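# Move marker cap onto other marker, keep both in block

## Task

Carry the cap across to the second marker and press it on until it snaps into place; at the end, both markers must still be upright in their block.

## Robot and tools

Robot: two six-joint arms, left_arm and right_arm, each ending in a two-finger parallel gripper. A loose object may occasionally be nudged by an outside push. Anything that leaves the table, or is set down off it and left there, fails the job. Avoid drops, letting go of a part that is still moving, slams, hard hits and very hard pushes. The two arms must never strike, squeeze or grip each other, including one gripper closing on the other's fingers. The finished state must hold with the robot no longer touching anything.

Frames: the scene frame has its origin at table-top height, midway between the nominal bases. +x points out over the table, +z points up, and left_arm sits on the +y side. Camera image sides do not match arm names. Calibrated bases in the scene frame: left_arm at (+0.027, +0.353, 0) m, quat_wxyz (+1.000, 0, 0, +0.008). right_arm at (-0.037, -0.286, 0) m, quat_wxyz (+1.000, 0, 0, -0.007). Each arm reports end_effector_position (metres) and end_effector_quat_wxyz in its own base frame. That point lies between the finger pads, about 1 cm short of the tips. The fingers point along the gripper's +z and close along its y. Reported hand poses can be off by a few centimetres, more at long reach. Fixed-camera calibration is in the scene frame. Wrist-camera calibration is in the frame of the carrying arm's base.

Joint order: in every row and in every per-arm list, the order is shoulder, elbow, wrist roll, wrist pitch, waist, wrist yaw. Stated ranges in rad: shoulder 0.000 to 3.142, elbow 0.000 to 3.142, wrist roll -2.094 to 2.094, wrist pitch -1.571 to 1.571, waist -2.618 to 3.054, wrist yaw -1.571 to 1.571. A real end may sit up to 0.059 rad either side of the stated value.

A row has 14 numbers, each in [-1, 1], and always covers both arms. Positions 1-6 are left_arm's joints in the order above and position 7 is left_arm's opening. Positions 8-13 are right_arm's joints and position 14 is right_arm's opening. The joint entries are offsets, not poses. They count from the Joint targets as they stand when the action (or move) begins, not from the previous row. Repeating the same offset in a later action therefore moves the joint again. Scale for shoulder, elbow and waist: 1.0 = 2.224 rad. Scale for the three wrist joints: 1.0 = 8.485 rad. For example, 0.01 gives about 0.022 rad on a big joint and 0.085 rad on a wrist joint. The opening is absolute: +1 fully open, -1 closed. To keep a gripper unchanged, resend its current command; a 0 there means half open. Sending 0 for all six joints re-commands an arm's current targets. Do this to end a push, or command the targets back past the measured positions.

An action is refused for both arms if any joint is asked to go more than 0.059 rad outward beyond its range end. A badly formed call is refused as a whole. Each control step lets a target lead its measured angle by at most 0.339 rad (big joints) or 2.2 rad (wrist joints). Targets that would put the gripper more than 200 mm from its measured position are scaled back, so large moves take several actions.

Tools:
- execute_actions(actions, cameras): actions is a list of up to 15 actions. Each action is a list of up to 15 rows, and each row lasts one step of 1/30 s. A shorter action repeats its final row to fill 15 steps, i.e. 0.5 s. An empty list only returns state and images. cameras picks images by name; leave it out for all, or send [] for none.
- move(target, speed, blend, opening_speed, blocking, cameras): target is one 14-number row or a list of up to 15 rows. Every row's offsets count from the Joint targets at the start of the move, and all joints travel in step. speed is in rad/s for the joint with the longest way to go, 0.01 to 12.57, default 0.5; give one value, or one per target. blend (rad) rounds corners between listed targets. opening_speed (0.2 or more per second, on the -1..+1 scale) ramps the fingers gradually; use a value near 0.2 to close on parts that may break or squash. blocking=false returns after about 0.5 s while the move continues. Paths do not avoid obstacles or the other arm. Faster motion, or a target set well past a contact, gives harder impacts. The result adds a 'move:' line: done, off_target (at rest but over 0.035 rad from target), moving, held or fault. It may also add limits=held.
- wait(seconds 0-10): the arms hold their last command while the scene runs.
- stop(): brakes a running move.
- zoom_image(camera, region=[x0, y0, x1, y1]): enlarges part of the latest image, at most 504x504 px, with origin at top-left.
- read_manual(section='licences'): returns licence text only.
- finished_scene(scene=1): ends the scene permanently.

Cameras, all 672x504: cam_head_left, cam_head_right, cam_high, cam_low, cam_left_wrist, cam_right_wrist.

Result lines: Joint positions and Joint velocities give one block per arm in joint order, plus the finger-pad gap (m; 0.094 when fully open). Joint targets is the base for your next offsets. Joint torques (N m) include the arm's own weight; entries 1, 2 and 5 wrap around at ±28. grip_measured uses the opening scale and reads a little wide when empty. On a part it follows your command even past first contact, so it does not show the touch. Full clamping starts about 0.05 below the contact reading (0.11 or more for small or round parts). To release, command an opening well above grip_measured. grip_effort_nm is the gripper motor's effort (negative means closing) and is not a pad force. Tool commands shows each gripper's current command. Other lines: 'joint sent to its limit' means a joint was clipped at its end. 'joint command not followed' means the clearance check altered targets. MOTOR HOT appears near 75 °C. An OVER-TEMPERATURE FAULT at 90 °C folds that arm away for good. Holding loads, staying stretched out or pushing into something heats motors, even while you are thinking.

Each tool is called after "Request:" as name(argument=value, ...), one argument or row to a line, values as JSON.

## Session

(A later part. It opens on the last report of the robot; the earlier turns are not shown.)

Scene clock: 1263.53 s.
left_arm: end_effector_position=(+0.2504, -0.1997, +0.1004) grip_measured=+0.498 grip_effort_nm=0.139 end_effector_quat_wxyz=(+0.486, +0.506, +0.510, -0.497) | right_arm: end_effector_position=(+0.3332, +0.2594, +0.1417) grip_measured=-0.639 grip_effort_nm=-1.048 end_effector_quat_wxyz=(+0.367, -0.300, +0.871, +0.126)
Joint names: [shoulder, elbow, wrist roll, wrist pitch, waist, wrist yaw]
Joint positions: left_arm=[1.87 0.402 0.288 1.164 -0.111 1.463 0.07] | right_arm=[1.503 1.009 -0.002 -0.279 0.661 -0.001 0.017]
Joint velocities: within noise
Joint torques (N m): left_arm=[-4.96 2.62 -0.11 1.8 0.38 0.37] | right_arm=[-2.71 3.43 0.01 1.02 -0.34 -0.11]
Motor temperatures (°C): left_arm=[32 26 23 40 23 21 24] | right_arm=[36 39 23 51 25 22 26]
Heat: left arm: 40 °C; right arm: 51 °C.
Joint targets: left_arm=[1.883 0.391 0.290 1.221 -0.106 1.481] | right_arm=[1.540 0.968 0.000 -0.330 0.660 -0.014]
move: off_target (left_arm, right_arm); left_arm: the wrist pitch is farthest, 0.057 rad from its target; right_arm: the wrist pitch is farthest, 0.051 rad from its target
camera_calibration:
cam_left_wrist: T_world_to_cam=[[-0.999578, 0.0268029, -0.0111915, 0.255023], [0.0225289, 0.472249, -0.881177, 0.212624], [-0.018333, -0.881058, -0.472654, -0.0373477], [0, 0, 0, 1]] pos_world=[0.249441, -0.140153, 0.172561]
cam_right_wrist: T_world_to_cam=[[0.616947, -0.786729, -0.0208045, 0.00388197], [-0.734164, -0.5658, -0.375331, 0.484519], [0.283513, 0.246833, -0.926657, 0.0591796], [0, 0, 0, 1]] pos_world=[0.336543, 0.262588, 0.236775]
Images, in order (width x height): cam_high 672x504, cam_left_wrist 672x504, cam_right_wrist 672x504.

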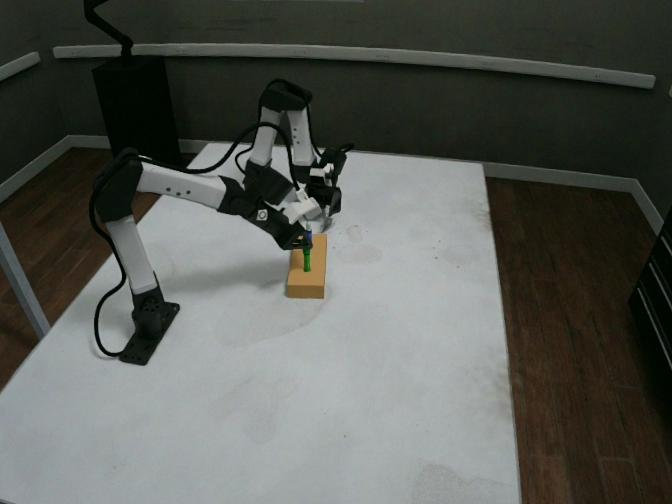

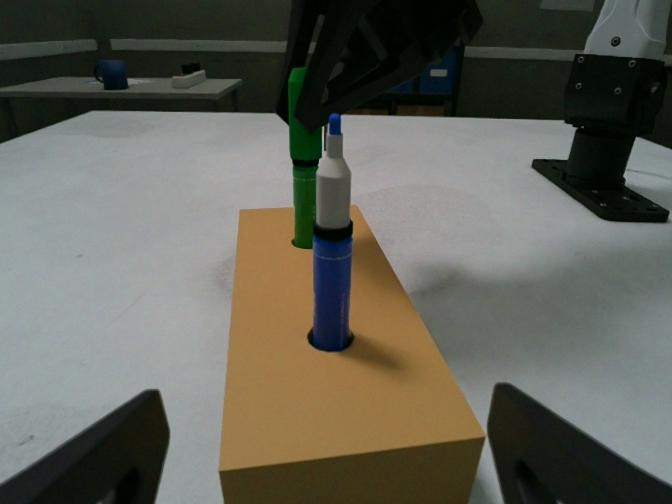

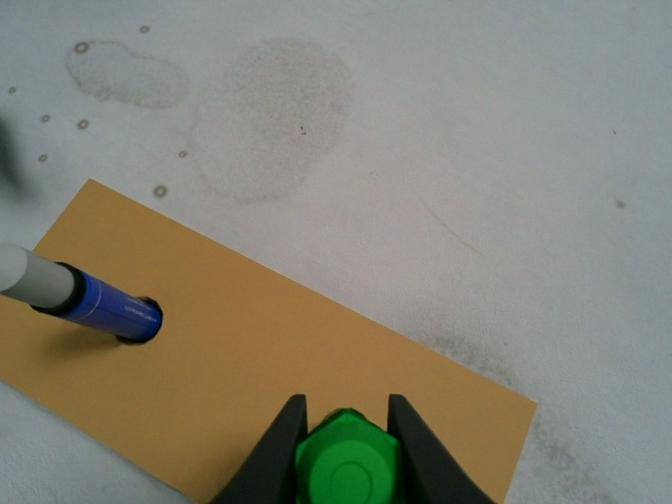

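Request:
move(
  target=[0, 0, 0, 0, 0, 0, 0.5, 0.0170, -0.0190, 0, -0.0100, 0, 0, -0.85],
  speed=0.12,
  cameras=["cam_left_wrist", "cam_right_wrist", "cam_high"],
)

Request:
zoom_image(
  camera="cam_left_wrist",
  region=[250, 40, 370, 260],
)

Scene clock: 1275.10 s.
left_arm: end_effector_position=(+0.2504, -0.1997, +0.1004) grip_measured=+0.498 grip_effort_nm=0.129 end_effector_quat_wxyz=(+0.486, +0.506, +0.510, -0.497) | right_arm: end_effector_position=(+0.3332, +0.2593, +0.1387) grip_measured=-0.639 grip_effort_nm=-1.053 end_effector_quat_wxyz=(+0.370, -0.300, +0.870, +0.127)
Joint names: [shoulder, elbow, wrist roll, wrist pitch, waist, wrist yaw]
Joint positions: left_arm=[1.87 0.402 0.288 1.164 -0.111 1.463 0.07] | right_arm=[1.503 0.992 -0.002 -0.256 0.661 -0.001 0.017]
Joint velocities: within noise
Joint torques (N m): left_arm=[-5 2.48 -0.11 1.83 0.28 0.38] | right_arm=[0.39 1.42 0.02 0.05 -0.32 -0.11]
Motor temperatures (°C): left_arm=[32 26 23 40 23 21 24] | right_arm=[35 38 23 48 25 22 26]
Heat: left arm: 40 °C; right arm: 48 °C.
Joint targets: left_arm=[1.883 0.391 0.290 1.221 -0.106 1.481] | right_arm=[1.578 0.926 0.000 -0.415 0.660 -0.014]
move: off_target (left_arm, right_arm); left_arm: the wrist pitch is farthest, 0.057 rad from its target; right_arm: the wrist pitch is farthest, 0.159 rad from its target
camera_calibration:
cam_left_wrist: T_world_to_cam=[[-0.999578, 0.0268029, -0.0111915, 0.255023], [0.0225289, 0.472249, -0.881177, 0.212624], [-0.018333, -0.881058, -0.472654, -0.0373477], [0, 0, 0, 1]] pos_world=[0.249441, -0.140153, 0.172561]
cam_right_wrist: T_world_to_cam=[[0.617019, -0.786675, -0.0207287, 0.00375911], [-0.732317, -0.564343, -0.38109, 0.483183], [0.288096, 0.25032, -0.924306, 0.0537255], [0, 0, 0, 1]] pos_world=[0.336046, 0.26219, 0.233873]
Images, in order (width x height): cam_high 672x504, cam_left_wrist 672x504, cam_right_wrist 672x504.

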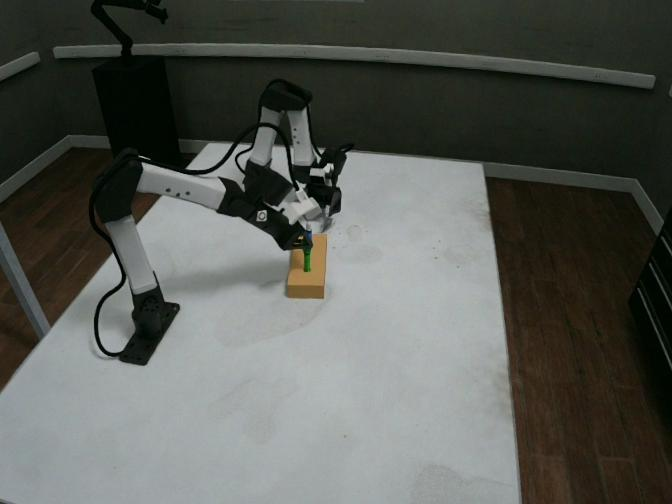

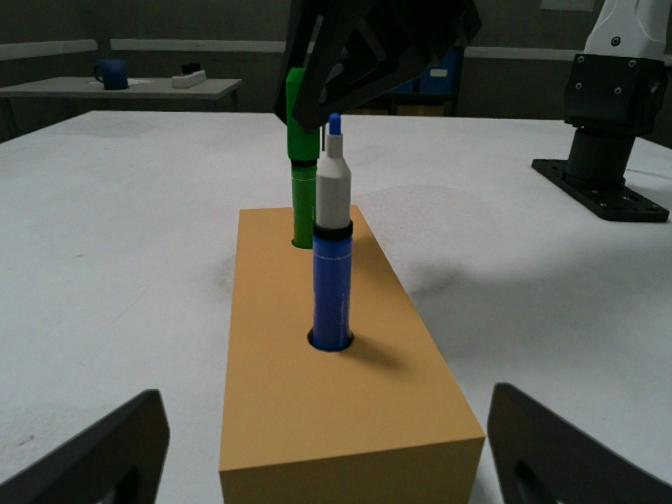

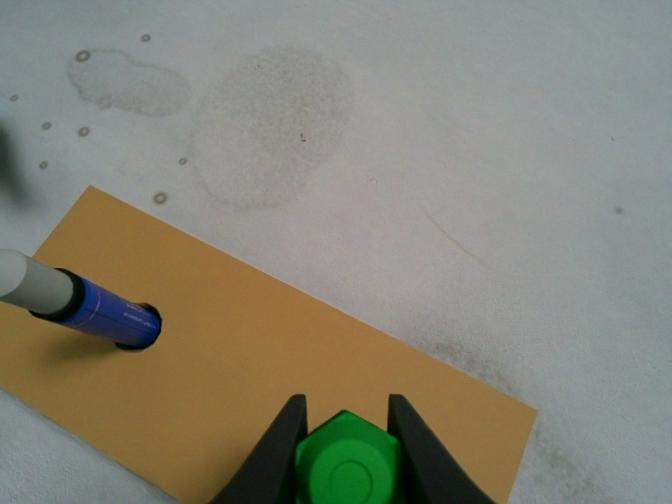

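Scaled by 2.291 from the camera's 672x504 image, which has a finer 960x720 frame.

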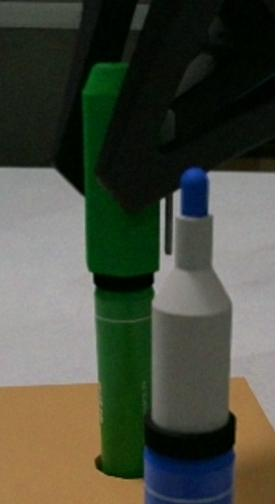

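Request:
move(
  target=[0, 0, 0, 0, 0, 0, 0.5, 0.0110, -0.0270, 0, -0.0189, 0, 0, -0.85],
  speed=0.15,
  cameras=["cam_left_wrist", "cam_right_wrist", "cam_high"],
)

Request:
zoom_image(
  camera="cam_left_wrist",
  region=[250, 40, 370, 260],
)

Scene clock: 1290.07 s.
left_arm: end_effector_position=(+0.2504, -0.1997, +0.1004) grip_measured=+0.498 grip_effort_nm=0.129 end_effector_quat_wxyz=(+0.486, +0.506, +0.510, -0.497) | right_arm: end_effector_position=(+0.3287, +0.2559, +0.1258) grip_measured=-0.639 grip_effort_nm=-1.057 end_effector_quat_wxyz=(+0.357, -0.301, +0.876, +0.122)
Joint names: [shoulder, elbow, wrist roll, wrist pitch, waist, wrist yaw]
Joint positions: left_arm=[1.87 0.402 0.288 1.164 -0.111 1.463 0.07] | right_arm=[1.51 0.967 -0.002 -0.255 0.661 -0.001 0.017]
Joint velocities: within noise
Joint torques (N m): left_arm=[-5.08 2.74 -0.16 1.79 0.35 0.34] | right_arm=[1.81 -1.48 0.02 -1.54 -0.29 -0.11]
Motor temperatures (°C): left_arm=[32 26 23 40 23 21 24] | right_arm=[33 36 23 45 25 22 26]
Heat: left arm: 40 °C; right arm: 45 °C.
Joint targets: left_arm=[1.883 0.391 0.290 1.221 -0.106 1.481] | right_arm=[1.602 0.866 0.000 -0.575 0.660 -0.014]
move: off_target (left_arm, right_arm); left_arm: the wrist pitch is farthest, 0.057 rad from its target; right_arm: the wrist pitch is farthest, 0.321 rad from its target
camera_calibration:
cam_left_wrist: T_world_to_cam=[[-0.999578, 0.0268029, -0.0111915, 0.255023], [0.0225289, 0.472249, -0.881177, 0.212624], [-0.018333, -0.881058, -0.472654, -0.0373477], [0, 0, 0, 1]] pos_world=[0.249441, -0.140153, 0.172561]
cam_right_wrist: T_world_to_cam=[[0.616558, -0.787031, -0.0209084, 0.00379227], [-0.741135, -0.571233, -0.35272, 0.47405], [0.265659, 0.232969, -0.935495, 0.0570785], [0, 0, 0, 1]] pos_world=[0.333833, 0.26048, 0.220683]
Images, in order (width x height): cam_high 672x504, cam_left_wrist 672x504, cam_right_wrist 672x504.

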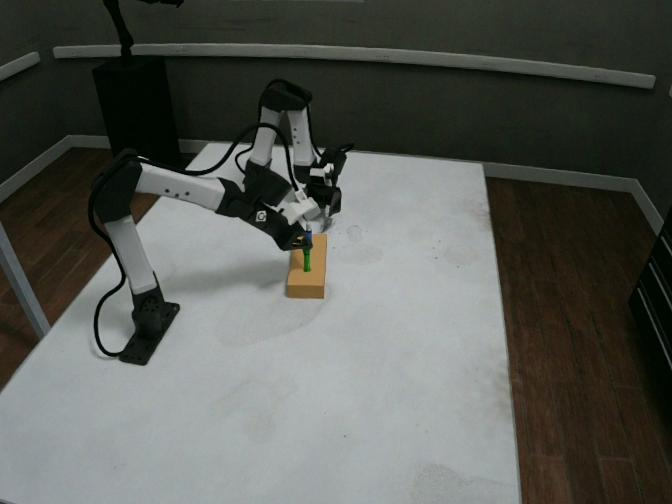

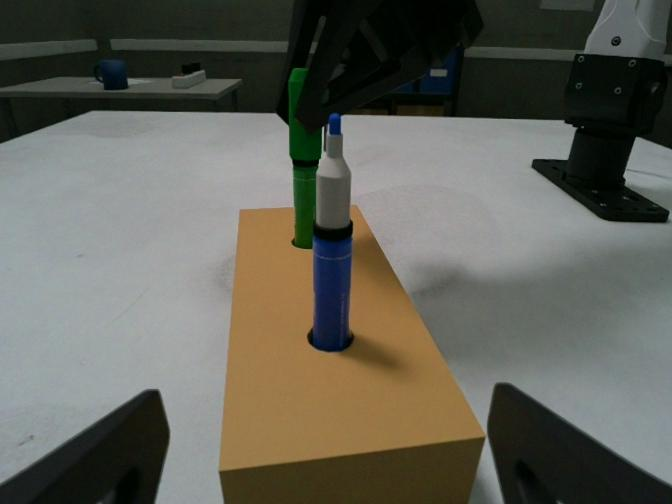

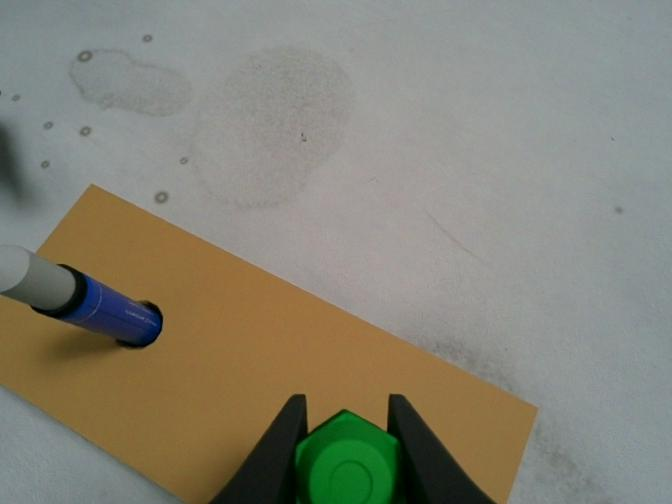

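Scaled by 2.291 from the camera's 672x504 image, which has a finer 960x720 frame.

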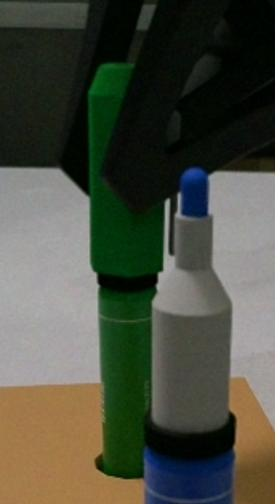

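Request:
zoom_image(
  camera="cam_left_wrist",
  region=[275, 130, 355, 260],
)

Request:
zoom_image(
  camera="cam_low",
  region=[335, 215, 385, 275],
)

Scaled by 3.877 from the camera's 672x504 image, which has a finer 960x720 frame.

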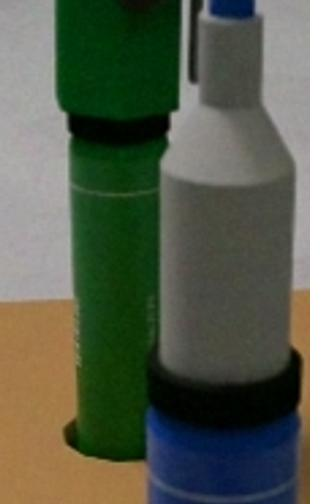

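This scene's latest camera images include none from cam_low. They are from: cam_high, cam_left_wrist, cam_right_wrist. cam_low's image comes with the result of a call that names it in "cameras".

Request:
move(
  target=[0, 0, 0, 0, 0, 0, 0.5, 0.0180, -0.0190, 0, -0.0177, 0, 0, -0.9],
  speed=0.15,
  cameras=["cam_left_wrist", "cam_right_wrist", "cam_low"],
)

Request:
zoom_image(
  camera="cam_left_wrist",
  region=[275, 130, 355, 260],
)

Request:
zoom_image(
  camera="cam_low",
  region=[335, 215, 385, 275],
)

Scene clock: 1340.57 s.
left_arm: end_effector_position=(+0.2504, -0.1997, +0.1004) grip_measured=+0.498 grip_effort_nm=0.134 end_effector_quat_wxyz=(+0.486, +0.506, +0.510, -0.497) | right_arm: end_effector_position=(+0.3276, +0.2550, +0.1234) grip_measured=-0.639 grip_effort_nm=-1.057 end_effector_quat_wxyz=(+0.354, -0.302, +0.877, +0.122)
Joint names: [shoulder, elbow, wrist roll, wrist pitch, waist, wrist yaw]
Joint positions: left_arm=[1.87 0.402 0.288 1.164 -0.111 1.463 0.07] | right_arm=[1.51 0.962 -0.002 -0.255 0.661 -0.001 0.017]
Joint velocities: within noise
Joint torques (N m): left_arm=[-5.07 2.81 -0.12 1.83 0.35 0.36] | right_arm=[4.82 -4.25 0 -2.94 -0.34 -0.1]
Motor temperatures (°C): left_arm=[32 26 23 41 23 21 24] | right_arm=[31 32 23 47 25 22 26]
Heat: left arm: 41 °C; right arm: 47 °C.
Joint targets: left_arm=[1.883 0.391 0.290 1.221 -0.106 1.481] | right_arm=[1.640 0.826 0.000 -0.718 0.660 -0.014]
move: off_target (left_arm, right_arm); left_arm: the wrist pitch is farthest, 0.057 rad from its target; right_arm: the wrist pitch is farthest, 0.471 rad from its target
camera_calibration:
cam_left_wrist: T_world_to_cam=[[-0.999578, 0.0268029, -0.0111915, 0.255023], [0.0225289, 0.472249, -0.881177, 0.212624], [-0.018333, -0.881058, -0.472654, -0.0373477], [0, 0, 0, 1]] pos_world=[0.249441, -0.140153, 0.172561]
cam_right_wrist: T_world_to_cam=[[0.616431, -0.787131, -0.0209161, 0.00377134], [-0.742724, -0.572423, -0.34741, 0.472019], [0.261484, 0.229689, -0.93748, 0.0578382], [0, 0, 0, 1]] pos_world=[0.333131, 0.259878, 0.218285]
Images, in order (width x height): cam_low 672x504, cam_left_wrist 672x504, cam_right_wrist 672x504.

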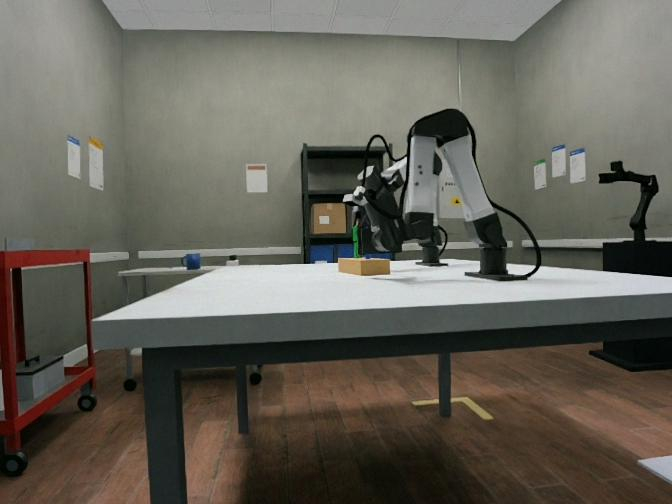

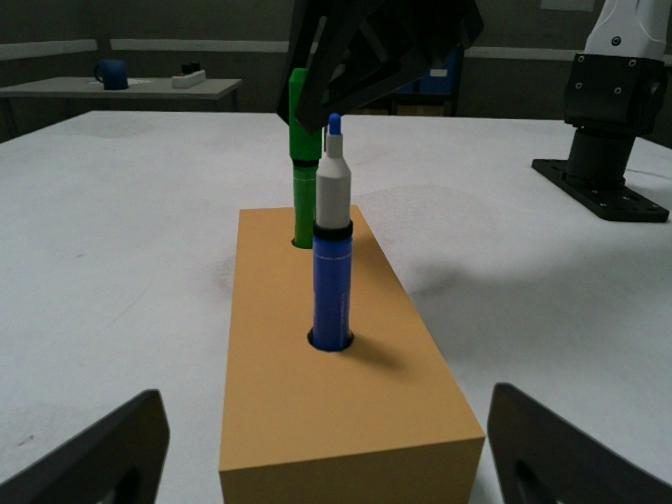

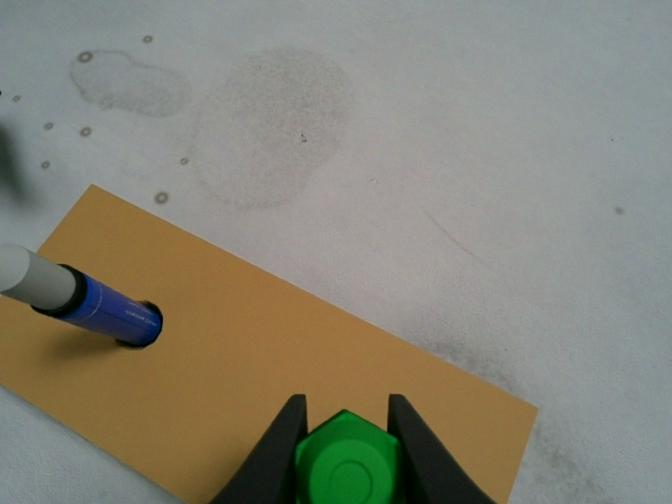

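Scaled by 3.877 from the camera's 672x504 image, which has a finer 960x720 frame.

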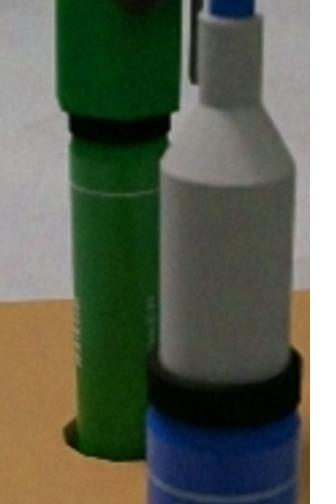

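Scaled by 8.400 from the camera's 672x504 image, which has a finer 960x720 frame.

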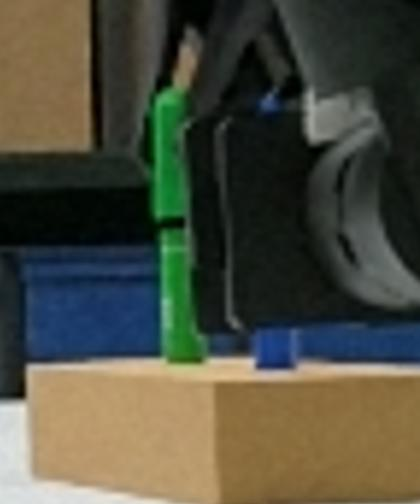

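Request:
move(
  target=[0, 0, 0, 0, 0, 0, 0.5, -0.0683, 0.1079, 0, 0.0429, 0, 0, -0.9],
  speed=0.2,
  cameras=["cam_left_wrist", "cam_right_wrist", "cam_low"],
)

Request:
zoom_image(
  camera="cam_left_wrist",
  region=[275, 130, 355, 260],
)

Request:
zoom_image(
  camera="cam_low",
  region=[335, 215, 385, 275],
)

Scene clock: 1365.63 s.
left_arm: end_effector_position=(+0.2504, -0.1997, +0.1004) grip_measured=+0.498 grip_effort_nm=0.134 end_effector_quat_wxyz=(+0.486, +0.506, +0.510, -0.497) | right_arm: end_effector_position=(+0.3330, +0.2592, +0.1465) grip_measured=-0.639 grip_effort_nm=-1.053 end_effector_quat_wxyz=(+0.362, -0.301, +0.874, +0.124)
Joint names: [shoulder, elbow, wrist roll, wrist pitch, waist, wrist yaw]
Joint positions: left_arm=[1.87 0.402 0.288 1.164 -0.111 1.463 0.07] | right_arm=[1.504 1.037 -0.002 -0.319 0.661 -0.001 0.017]
Joint velocities: within noise
Joint torques (N m): left_arm=[-4.96 2.76 -0.12 1.8 0.47 0.34] | right_arm=[-6.86 8.99 0.01 1.12 -0.29 -0.11]
Motor temperatures (°C): left_arm=[32 26 23 41 23 21 24] | right_arm=[32 32 23 56 25 22 26]
Heat: left arm: 41 °C; right arm: 56 °C.
Joint targets: left_arm=[1.883 0.391 0.290 1.221 -0.106 1.481] | right_arm=[1.488 1.066 0.000 -0.354 0.660 -0.014]
move: off_target (left_arm); left_arm: the wrist pitch is farthest, 0.057 rad from its target
camera_calibration:
cam_left_wrist: T_world_to_cam=[[-0.999578, 0.0268029, -0.0111915, 0.255023], [0.0225289, 0.472249, -0.881177, 0.212624], [-0.018333, -0.881058, -0.472654, -0.0373477], [0, 0, 0, 1]] pos_world=[0.249441, -0.140153, 0.172561]
cam_right_wrist: T_world_to_cam=[[0.616712, -0.786913, -0.0208232, 0.00409045], [-0.737683, -0.568493, -0.364198, 0.486413], [0.274755, 0.239967, -0.931089, 0.0689976], [0, 0, 0, 1]] pos_world=[0.337338, 0.263184, 0.241479]
Images, in order (width x height): cam_low 672x504, cam_left_wrist 672x504, cam_right_wrist 672x504.

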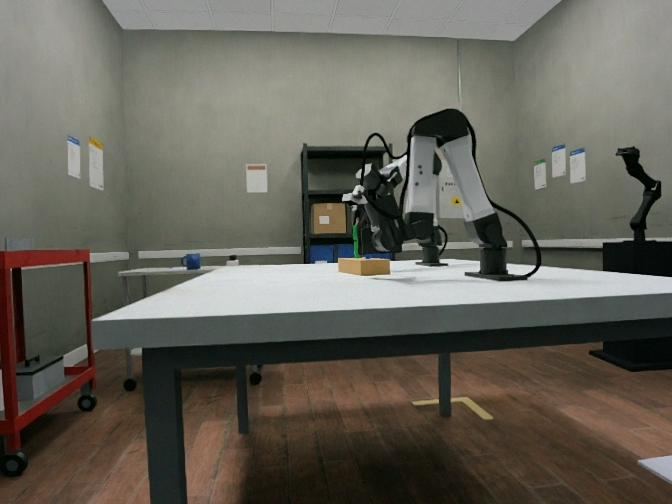

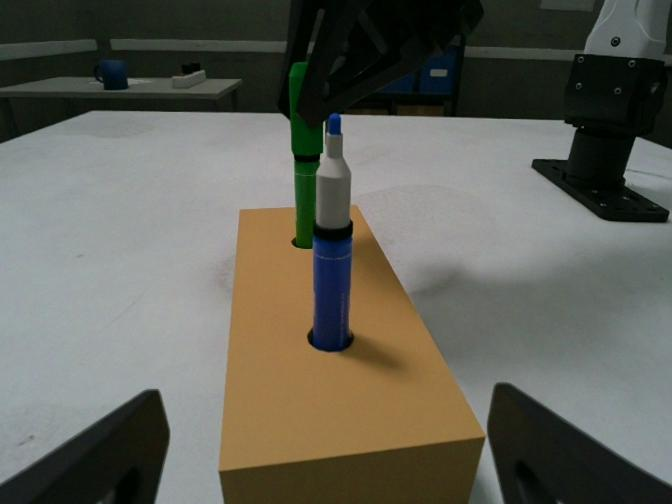

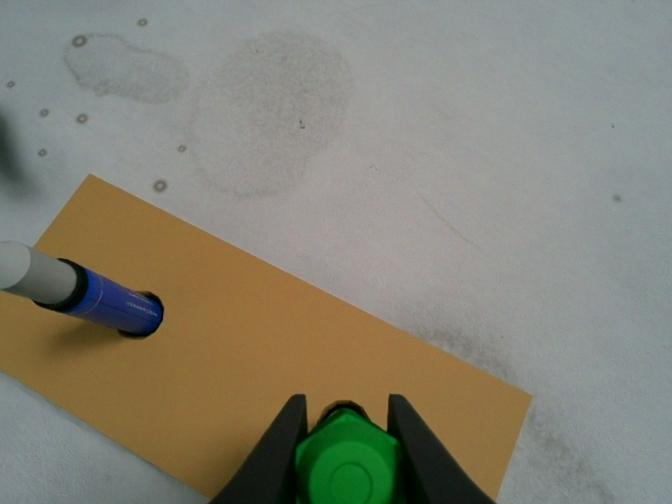

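Scaled by 3.877 from the camera's 672x504 image, which has a finer 960x720 frame.

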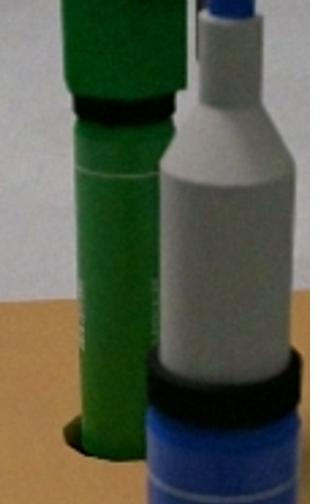

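Scaled by 8.400 from the camera's 672x504 image, which has a finer 960x720 frame.

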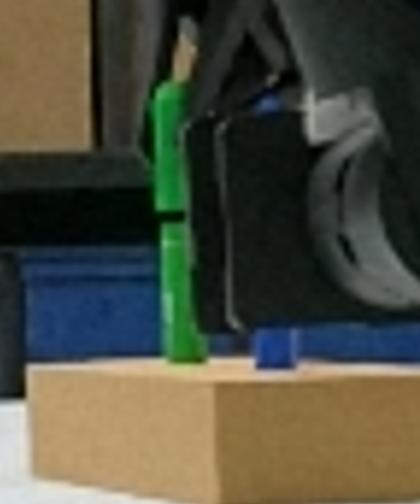

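Request:
move(
  target=[
    [0, 0, 0, 0, 0, 0, 0.5, 0.0144, -0.0333, 0, 0.00636, 0, 0, -0.9],
    [0, 0, 0, 0, 0, 0, 0.5, 0.0144, -0.0333, 0, 0.00636, 0, 0, 0.0],
  ],
  speed=[0.12, 0.12],
  opening_speed=0.8,
  cameras=["cam_left_wrist", "cam_right_wrist", "cam_low"],
)

Request:
zoom_image(
  camera="cam_left_wrist",
  region=[265, 40, 365, 260],
)

Scene clock: 1425.07 s.
left_arm: end_effector_position=(+0.2504, -0.1997, +0.1004) grip_measured=+0.498 grip_effort_nm=0.129 end_effector_quat_wxyz=(+0.486, +0.506, +0.510, -0.497) | right_arm: end_effector_position=(+0.3308, +0.2575, +0.1348) grip_measured=-0.002 grip_effort_nm=0.066 end_effector_quat_wxyz=(+0.355, -0.302, +0.876, +0.122)
Joint names: [shoulder, elbow, wrist roll, wrist pitch, waist, wrist yaw]
Joint positions: left_arm=[1.87 0.402 0.288 1.164 -0.111 1.463 0.07] | right_arm=[1.512 1.007 -0.002 -0.296 0.661 -0.001 0.047]
Joint velocities: within noise
Joint torques (N m): left_arm=[-5.07 2.66 -0.12 1.8 0.25 0.37] | right_arm=[-5 5.37 0 1.42 -0.31 -0.11]
Motor temperatures (°C): left_arm=[32 26 23 42 23 21 24] | right_arm=[37 40 23 45 25 22 26]
Heat: left arm: 42 °C; right arm: 45 °C.
Joint targets: left_arm=[1.883 0.391 0.290 1.221 -0.106 1.481] | right_arm=[1.520 0.992 0.000 -0.300 0.660 -0.014]
move: off_target (left_arm); left_arm: the wrist pitch is farthest, 0.057 rad from its target
camera_calibration:
cam_left_wrist: T_world_to_cam=[[-0.999578, 0.0268029, -0.0111915, 0.255023], [0.0225289, 0.472249, -0.881177, 0.212624], [-0.018333, -0.881058, -0.472654, -0.0373477], [0, 0, 0, 1]] pos_world=[0.249441, -0.140153, 0.172561]
cam_right_wrist: T_world_to_cam=[[0.616487, -0.787087, -0.0209134, 0.00394016], [-0.741863, -0.571756, -0.350335, 0.479733], [0.263786, 0.231492, -0.936391, 0.0657145], [0, 0, 0, 1]] pos_world=[0.336132, 0.262179, 0.229684]
Images, in order (width x height): cam_low 672x504, cam_left_wrist 672x504, cam_right_wrist 672x504.

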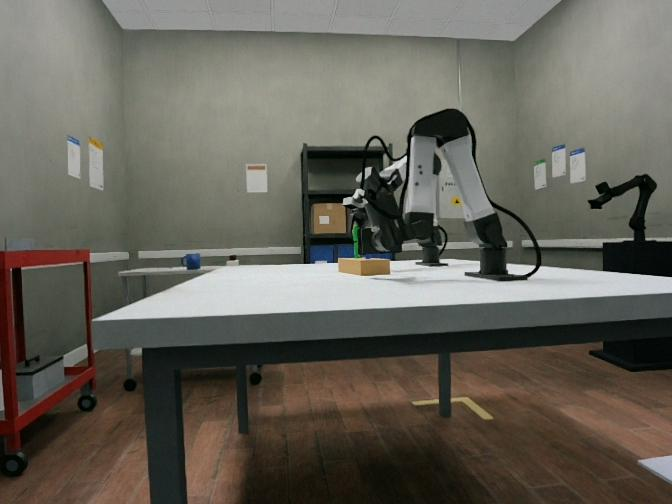

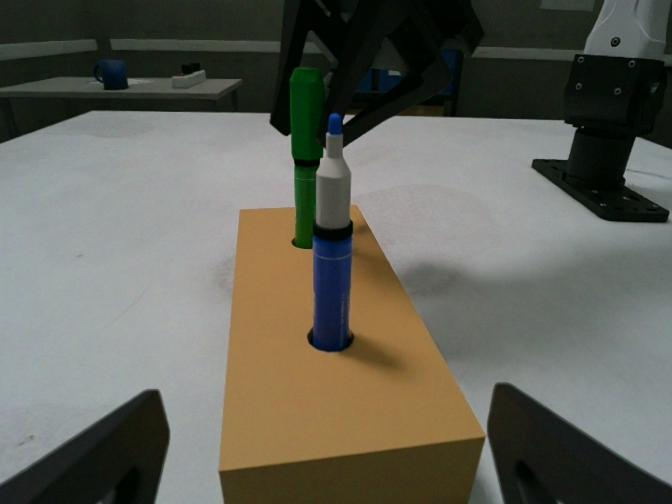

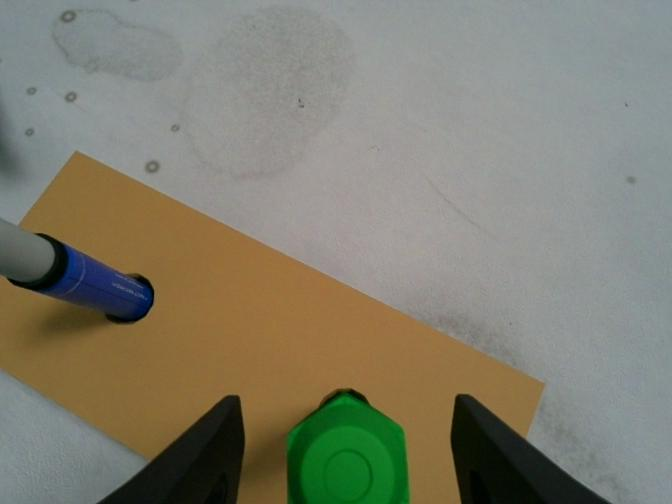

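Scaled by 2.291 from the camera's 672x504 image, which has a finer 960x720 frame.

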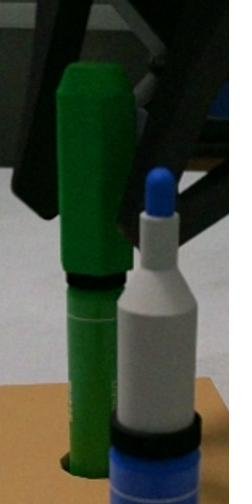

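Request:
zoom_image(
  camera="cam_left_wrist",
  region=[275, 130, 355, 260],
)

Request:
zoom_image(
  camera="cam_low",
  region=[335, 215, 385, 275],
)

Scaled by 3.877 from the camera's 672x504 image, which has a finer 960x720 frame.

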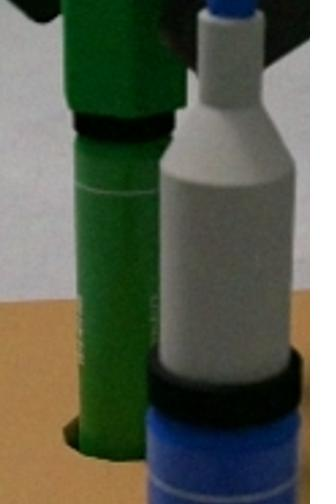

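Scaled by 8.400 from the camera's 672x504 image, which has a finer 960x720 frame.

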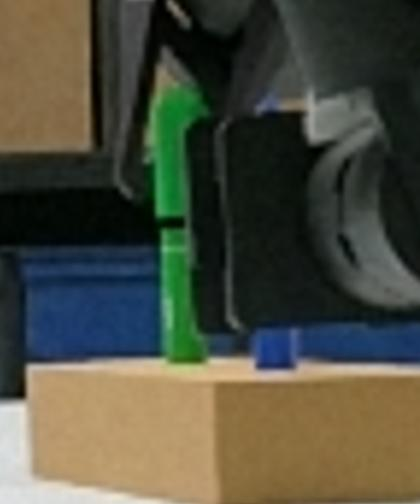

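Request:
move(
  target=[0, 0, 0, 0, 0, 0, 0.5, -0.1781, 0.0625, 0, -0.05775, 0, 0, 0.3],
  speed=0.5,
)

Request:
zoom_image(
  camera="cam_left_wrist",
  region=[265, 40, 365, 260],
)

Request:
zoom_image(
  camera="cam_low",
  region=[335, 215, 385, 275],
)

Scene clock: 1439.07 s.
left_arm: end_effector_position=(+0.2504, -0.1997, +0.1004) grip_measured=+0.498 grip_effort_nm=0.134 end_effector_quat_wxyz=(+0.486, +0.506, +0.510, -0.497) | right_arm: end_effector_position=(+0.2596, +0.2021, +0.2362) grip_measured=+0.298 grip_effort_nm=0.076 end_effector_quat_wxyz=(+0.368, -0.300, +0.871, +0.126)
Joint names: [shoulder, elbow, wrist roll, wrist pitch, waist, wrist yaw]
Joint positions: left_arm=[1.87 0.402 0.288 1.164 -0.111 1.463 0.07] | right_arm=[1.127 1.109 -0.002 -0.753 0.661 -0.001 0.061]
Joint velocities: within noise
Joint torques (N m): left_arm=[-4.98 2.8 -0.08 1.86 0.43 0.37] | right_arm=[-2.91 8.49 0 1.15 -0.25 -0.1]
Motor temperatures (°C): left_arm=[32 26 23 42 23 21 24] | right_arm=[37 38 23 45 25 22 25]
Heat: left arm: 42 °C; right arm: 45 °C.
Joint targets: left_arm=[1.883 0.391 0.290 1.221 -0.106 1.481] | right_arm=[1.124 1.131 0.000 -0.790 0.660 -0.014]
move: off_target (left_arm, right_arm); left_arm: the wrist pitch is farthest, 0.057 rad from its target; right_arm: the wrist pitch is farthest, 0.037 rad from its target
camera_calibration:
cam_left_wrist: T_world_to_cam=[[-0.999578, 0.0268029, -0.0111915, 0.255023], [0.0225289, 0.472249, -0.881177, 0.212624], [-0.018333, -0.881058, -0.472654, -0.0373477], [0, 0, 0, 1]] pos_world=[0.249441, -0.140153, 0.172561]
cam_right_wrist: T_world_to_cam=[[0.617001, -0.786688, -0.020788, 0.00619241], [-0.733424, -0.565248, -0.377602, 0.433775], [0.285305, 0.248227, -0.925734, 0.180776], [0, 0, 0, 1]] pos_world=[0.262744, 0.205188, 0.331274]

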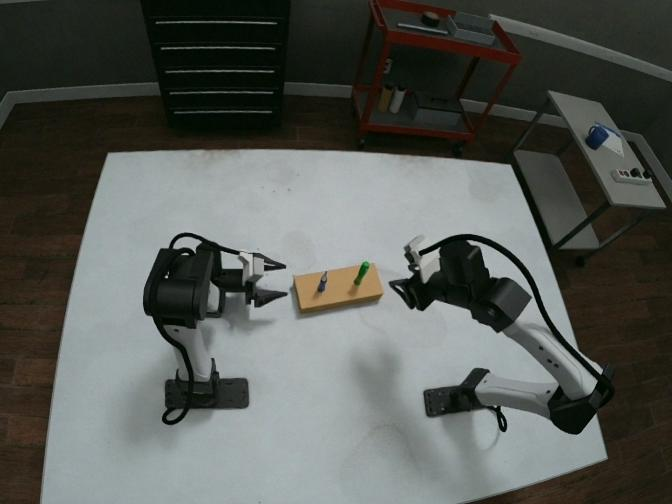

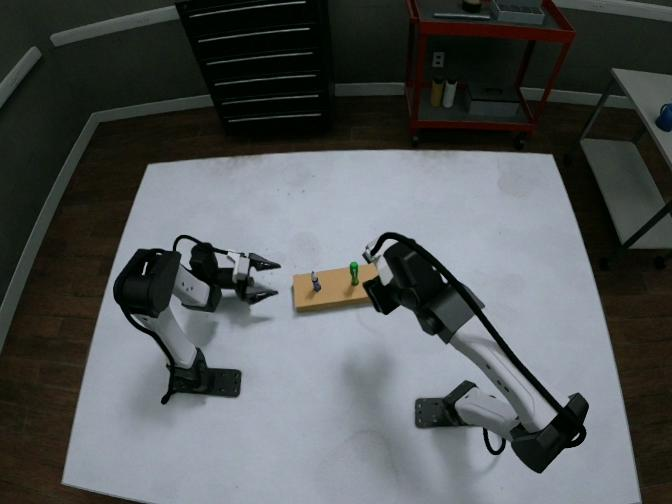

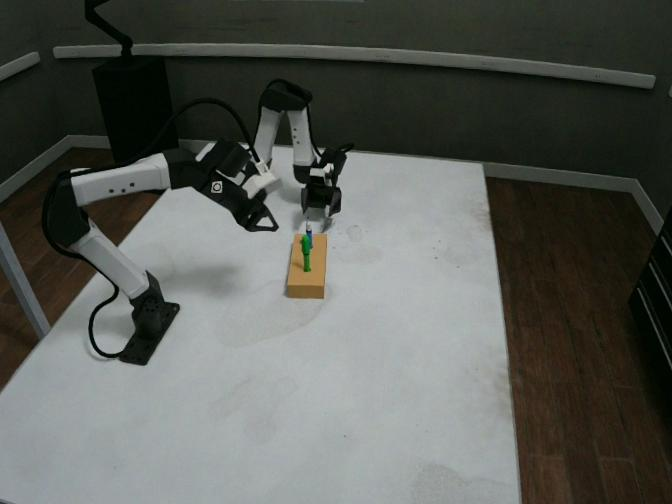

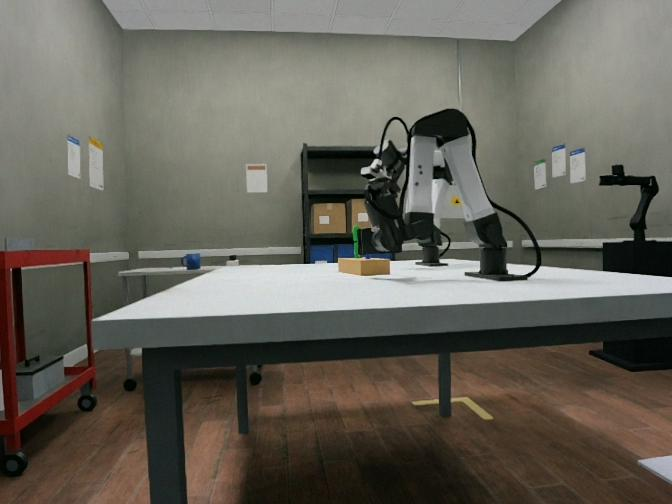

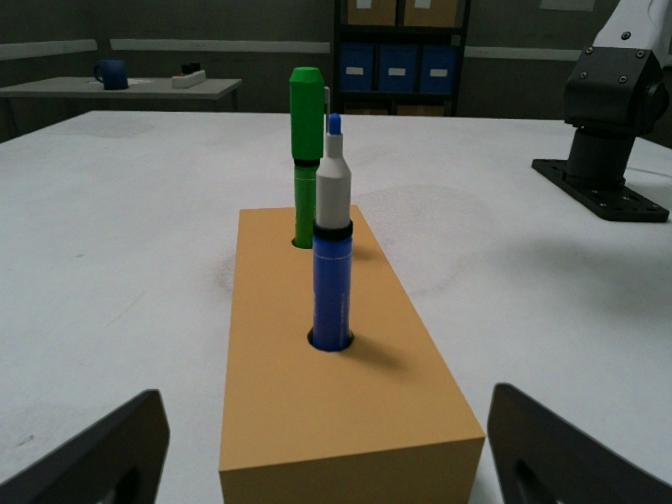

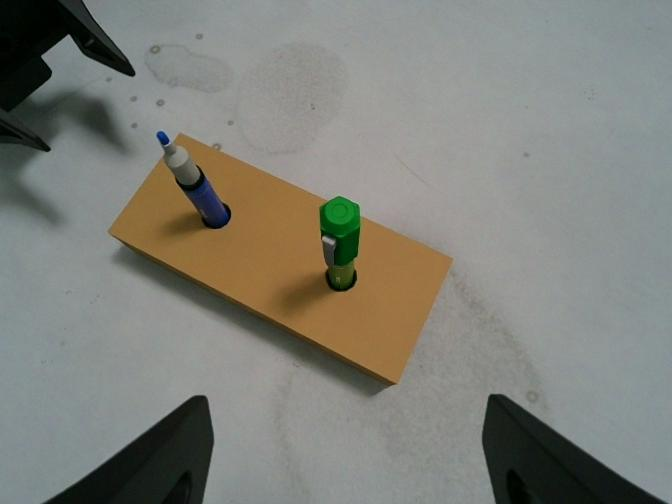

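Scaled by 2.291 from the camera's 672x504 image, which has a finer 960x720 frame.

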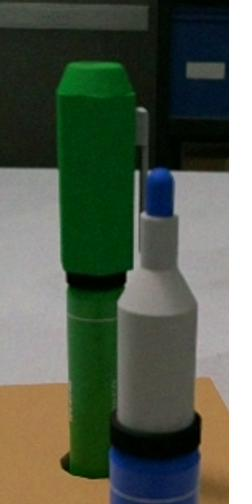

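Scaled by 8.400 from the camera's 672x504 image, which has a finer 960x720 frame.

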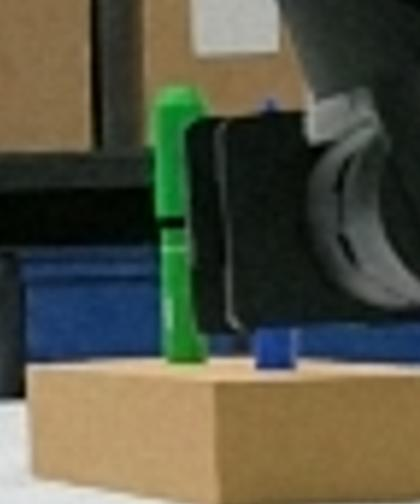

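Request:
zoom_image(
  camera="cam_high",
  region=[260, 200, 370, 310],
)

Request:
zoom_image(
  camera="cam_right_wrist",
  region=[280, 180, 400, 310],
)

Scaled by 4.582 from the camera's 672x504 image, which has a finer 960x720 frame.

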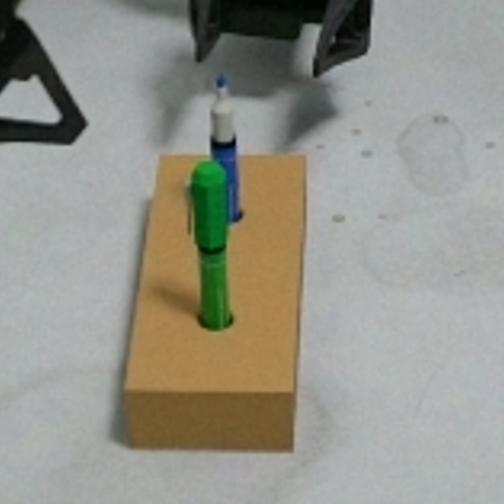

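Scaled by 3.877 from the camera's 672x504 image, which has a finer 960x720 frame.

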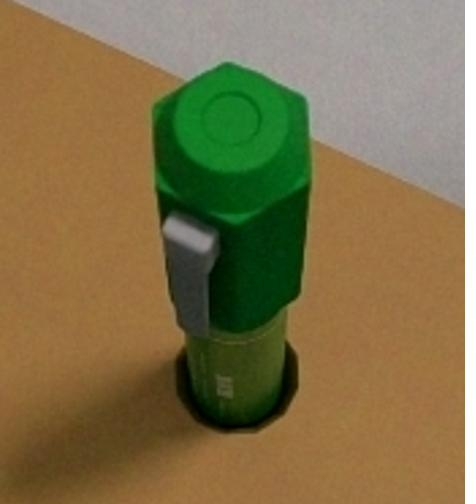

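Request:
finished_scene(
)

The scene is finished: the task was done.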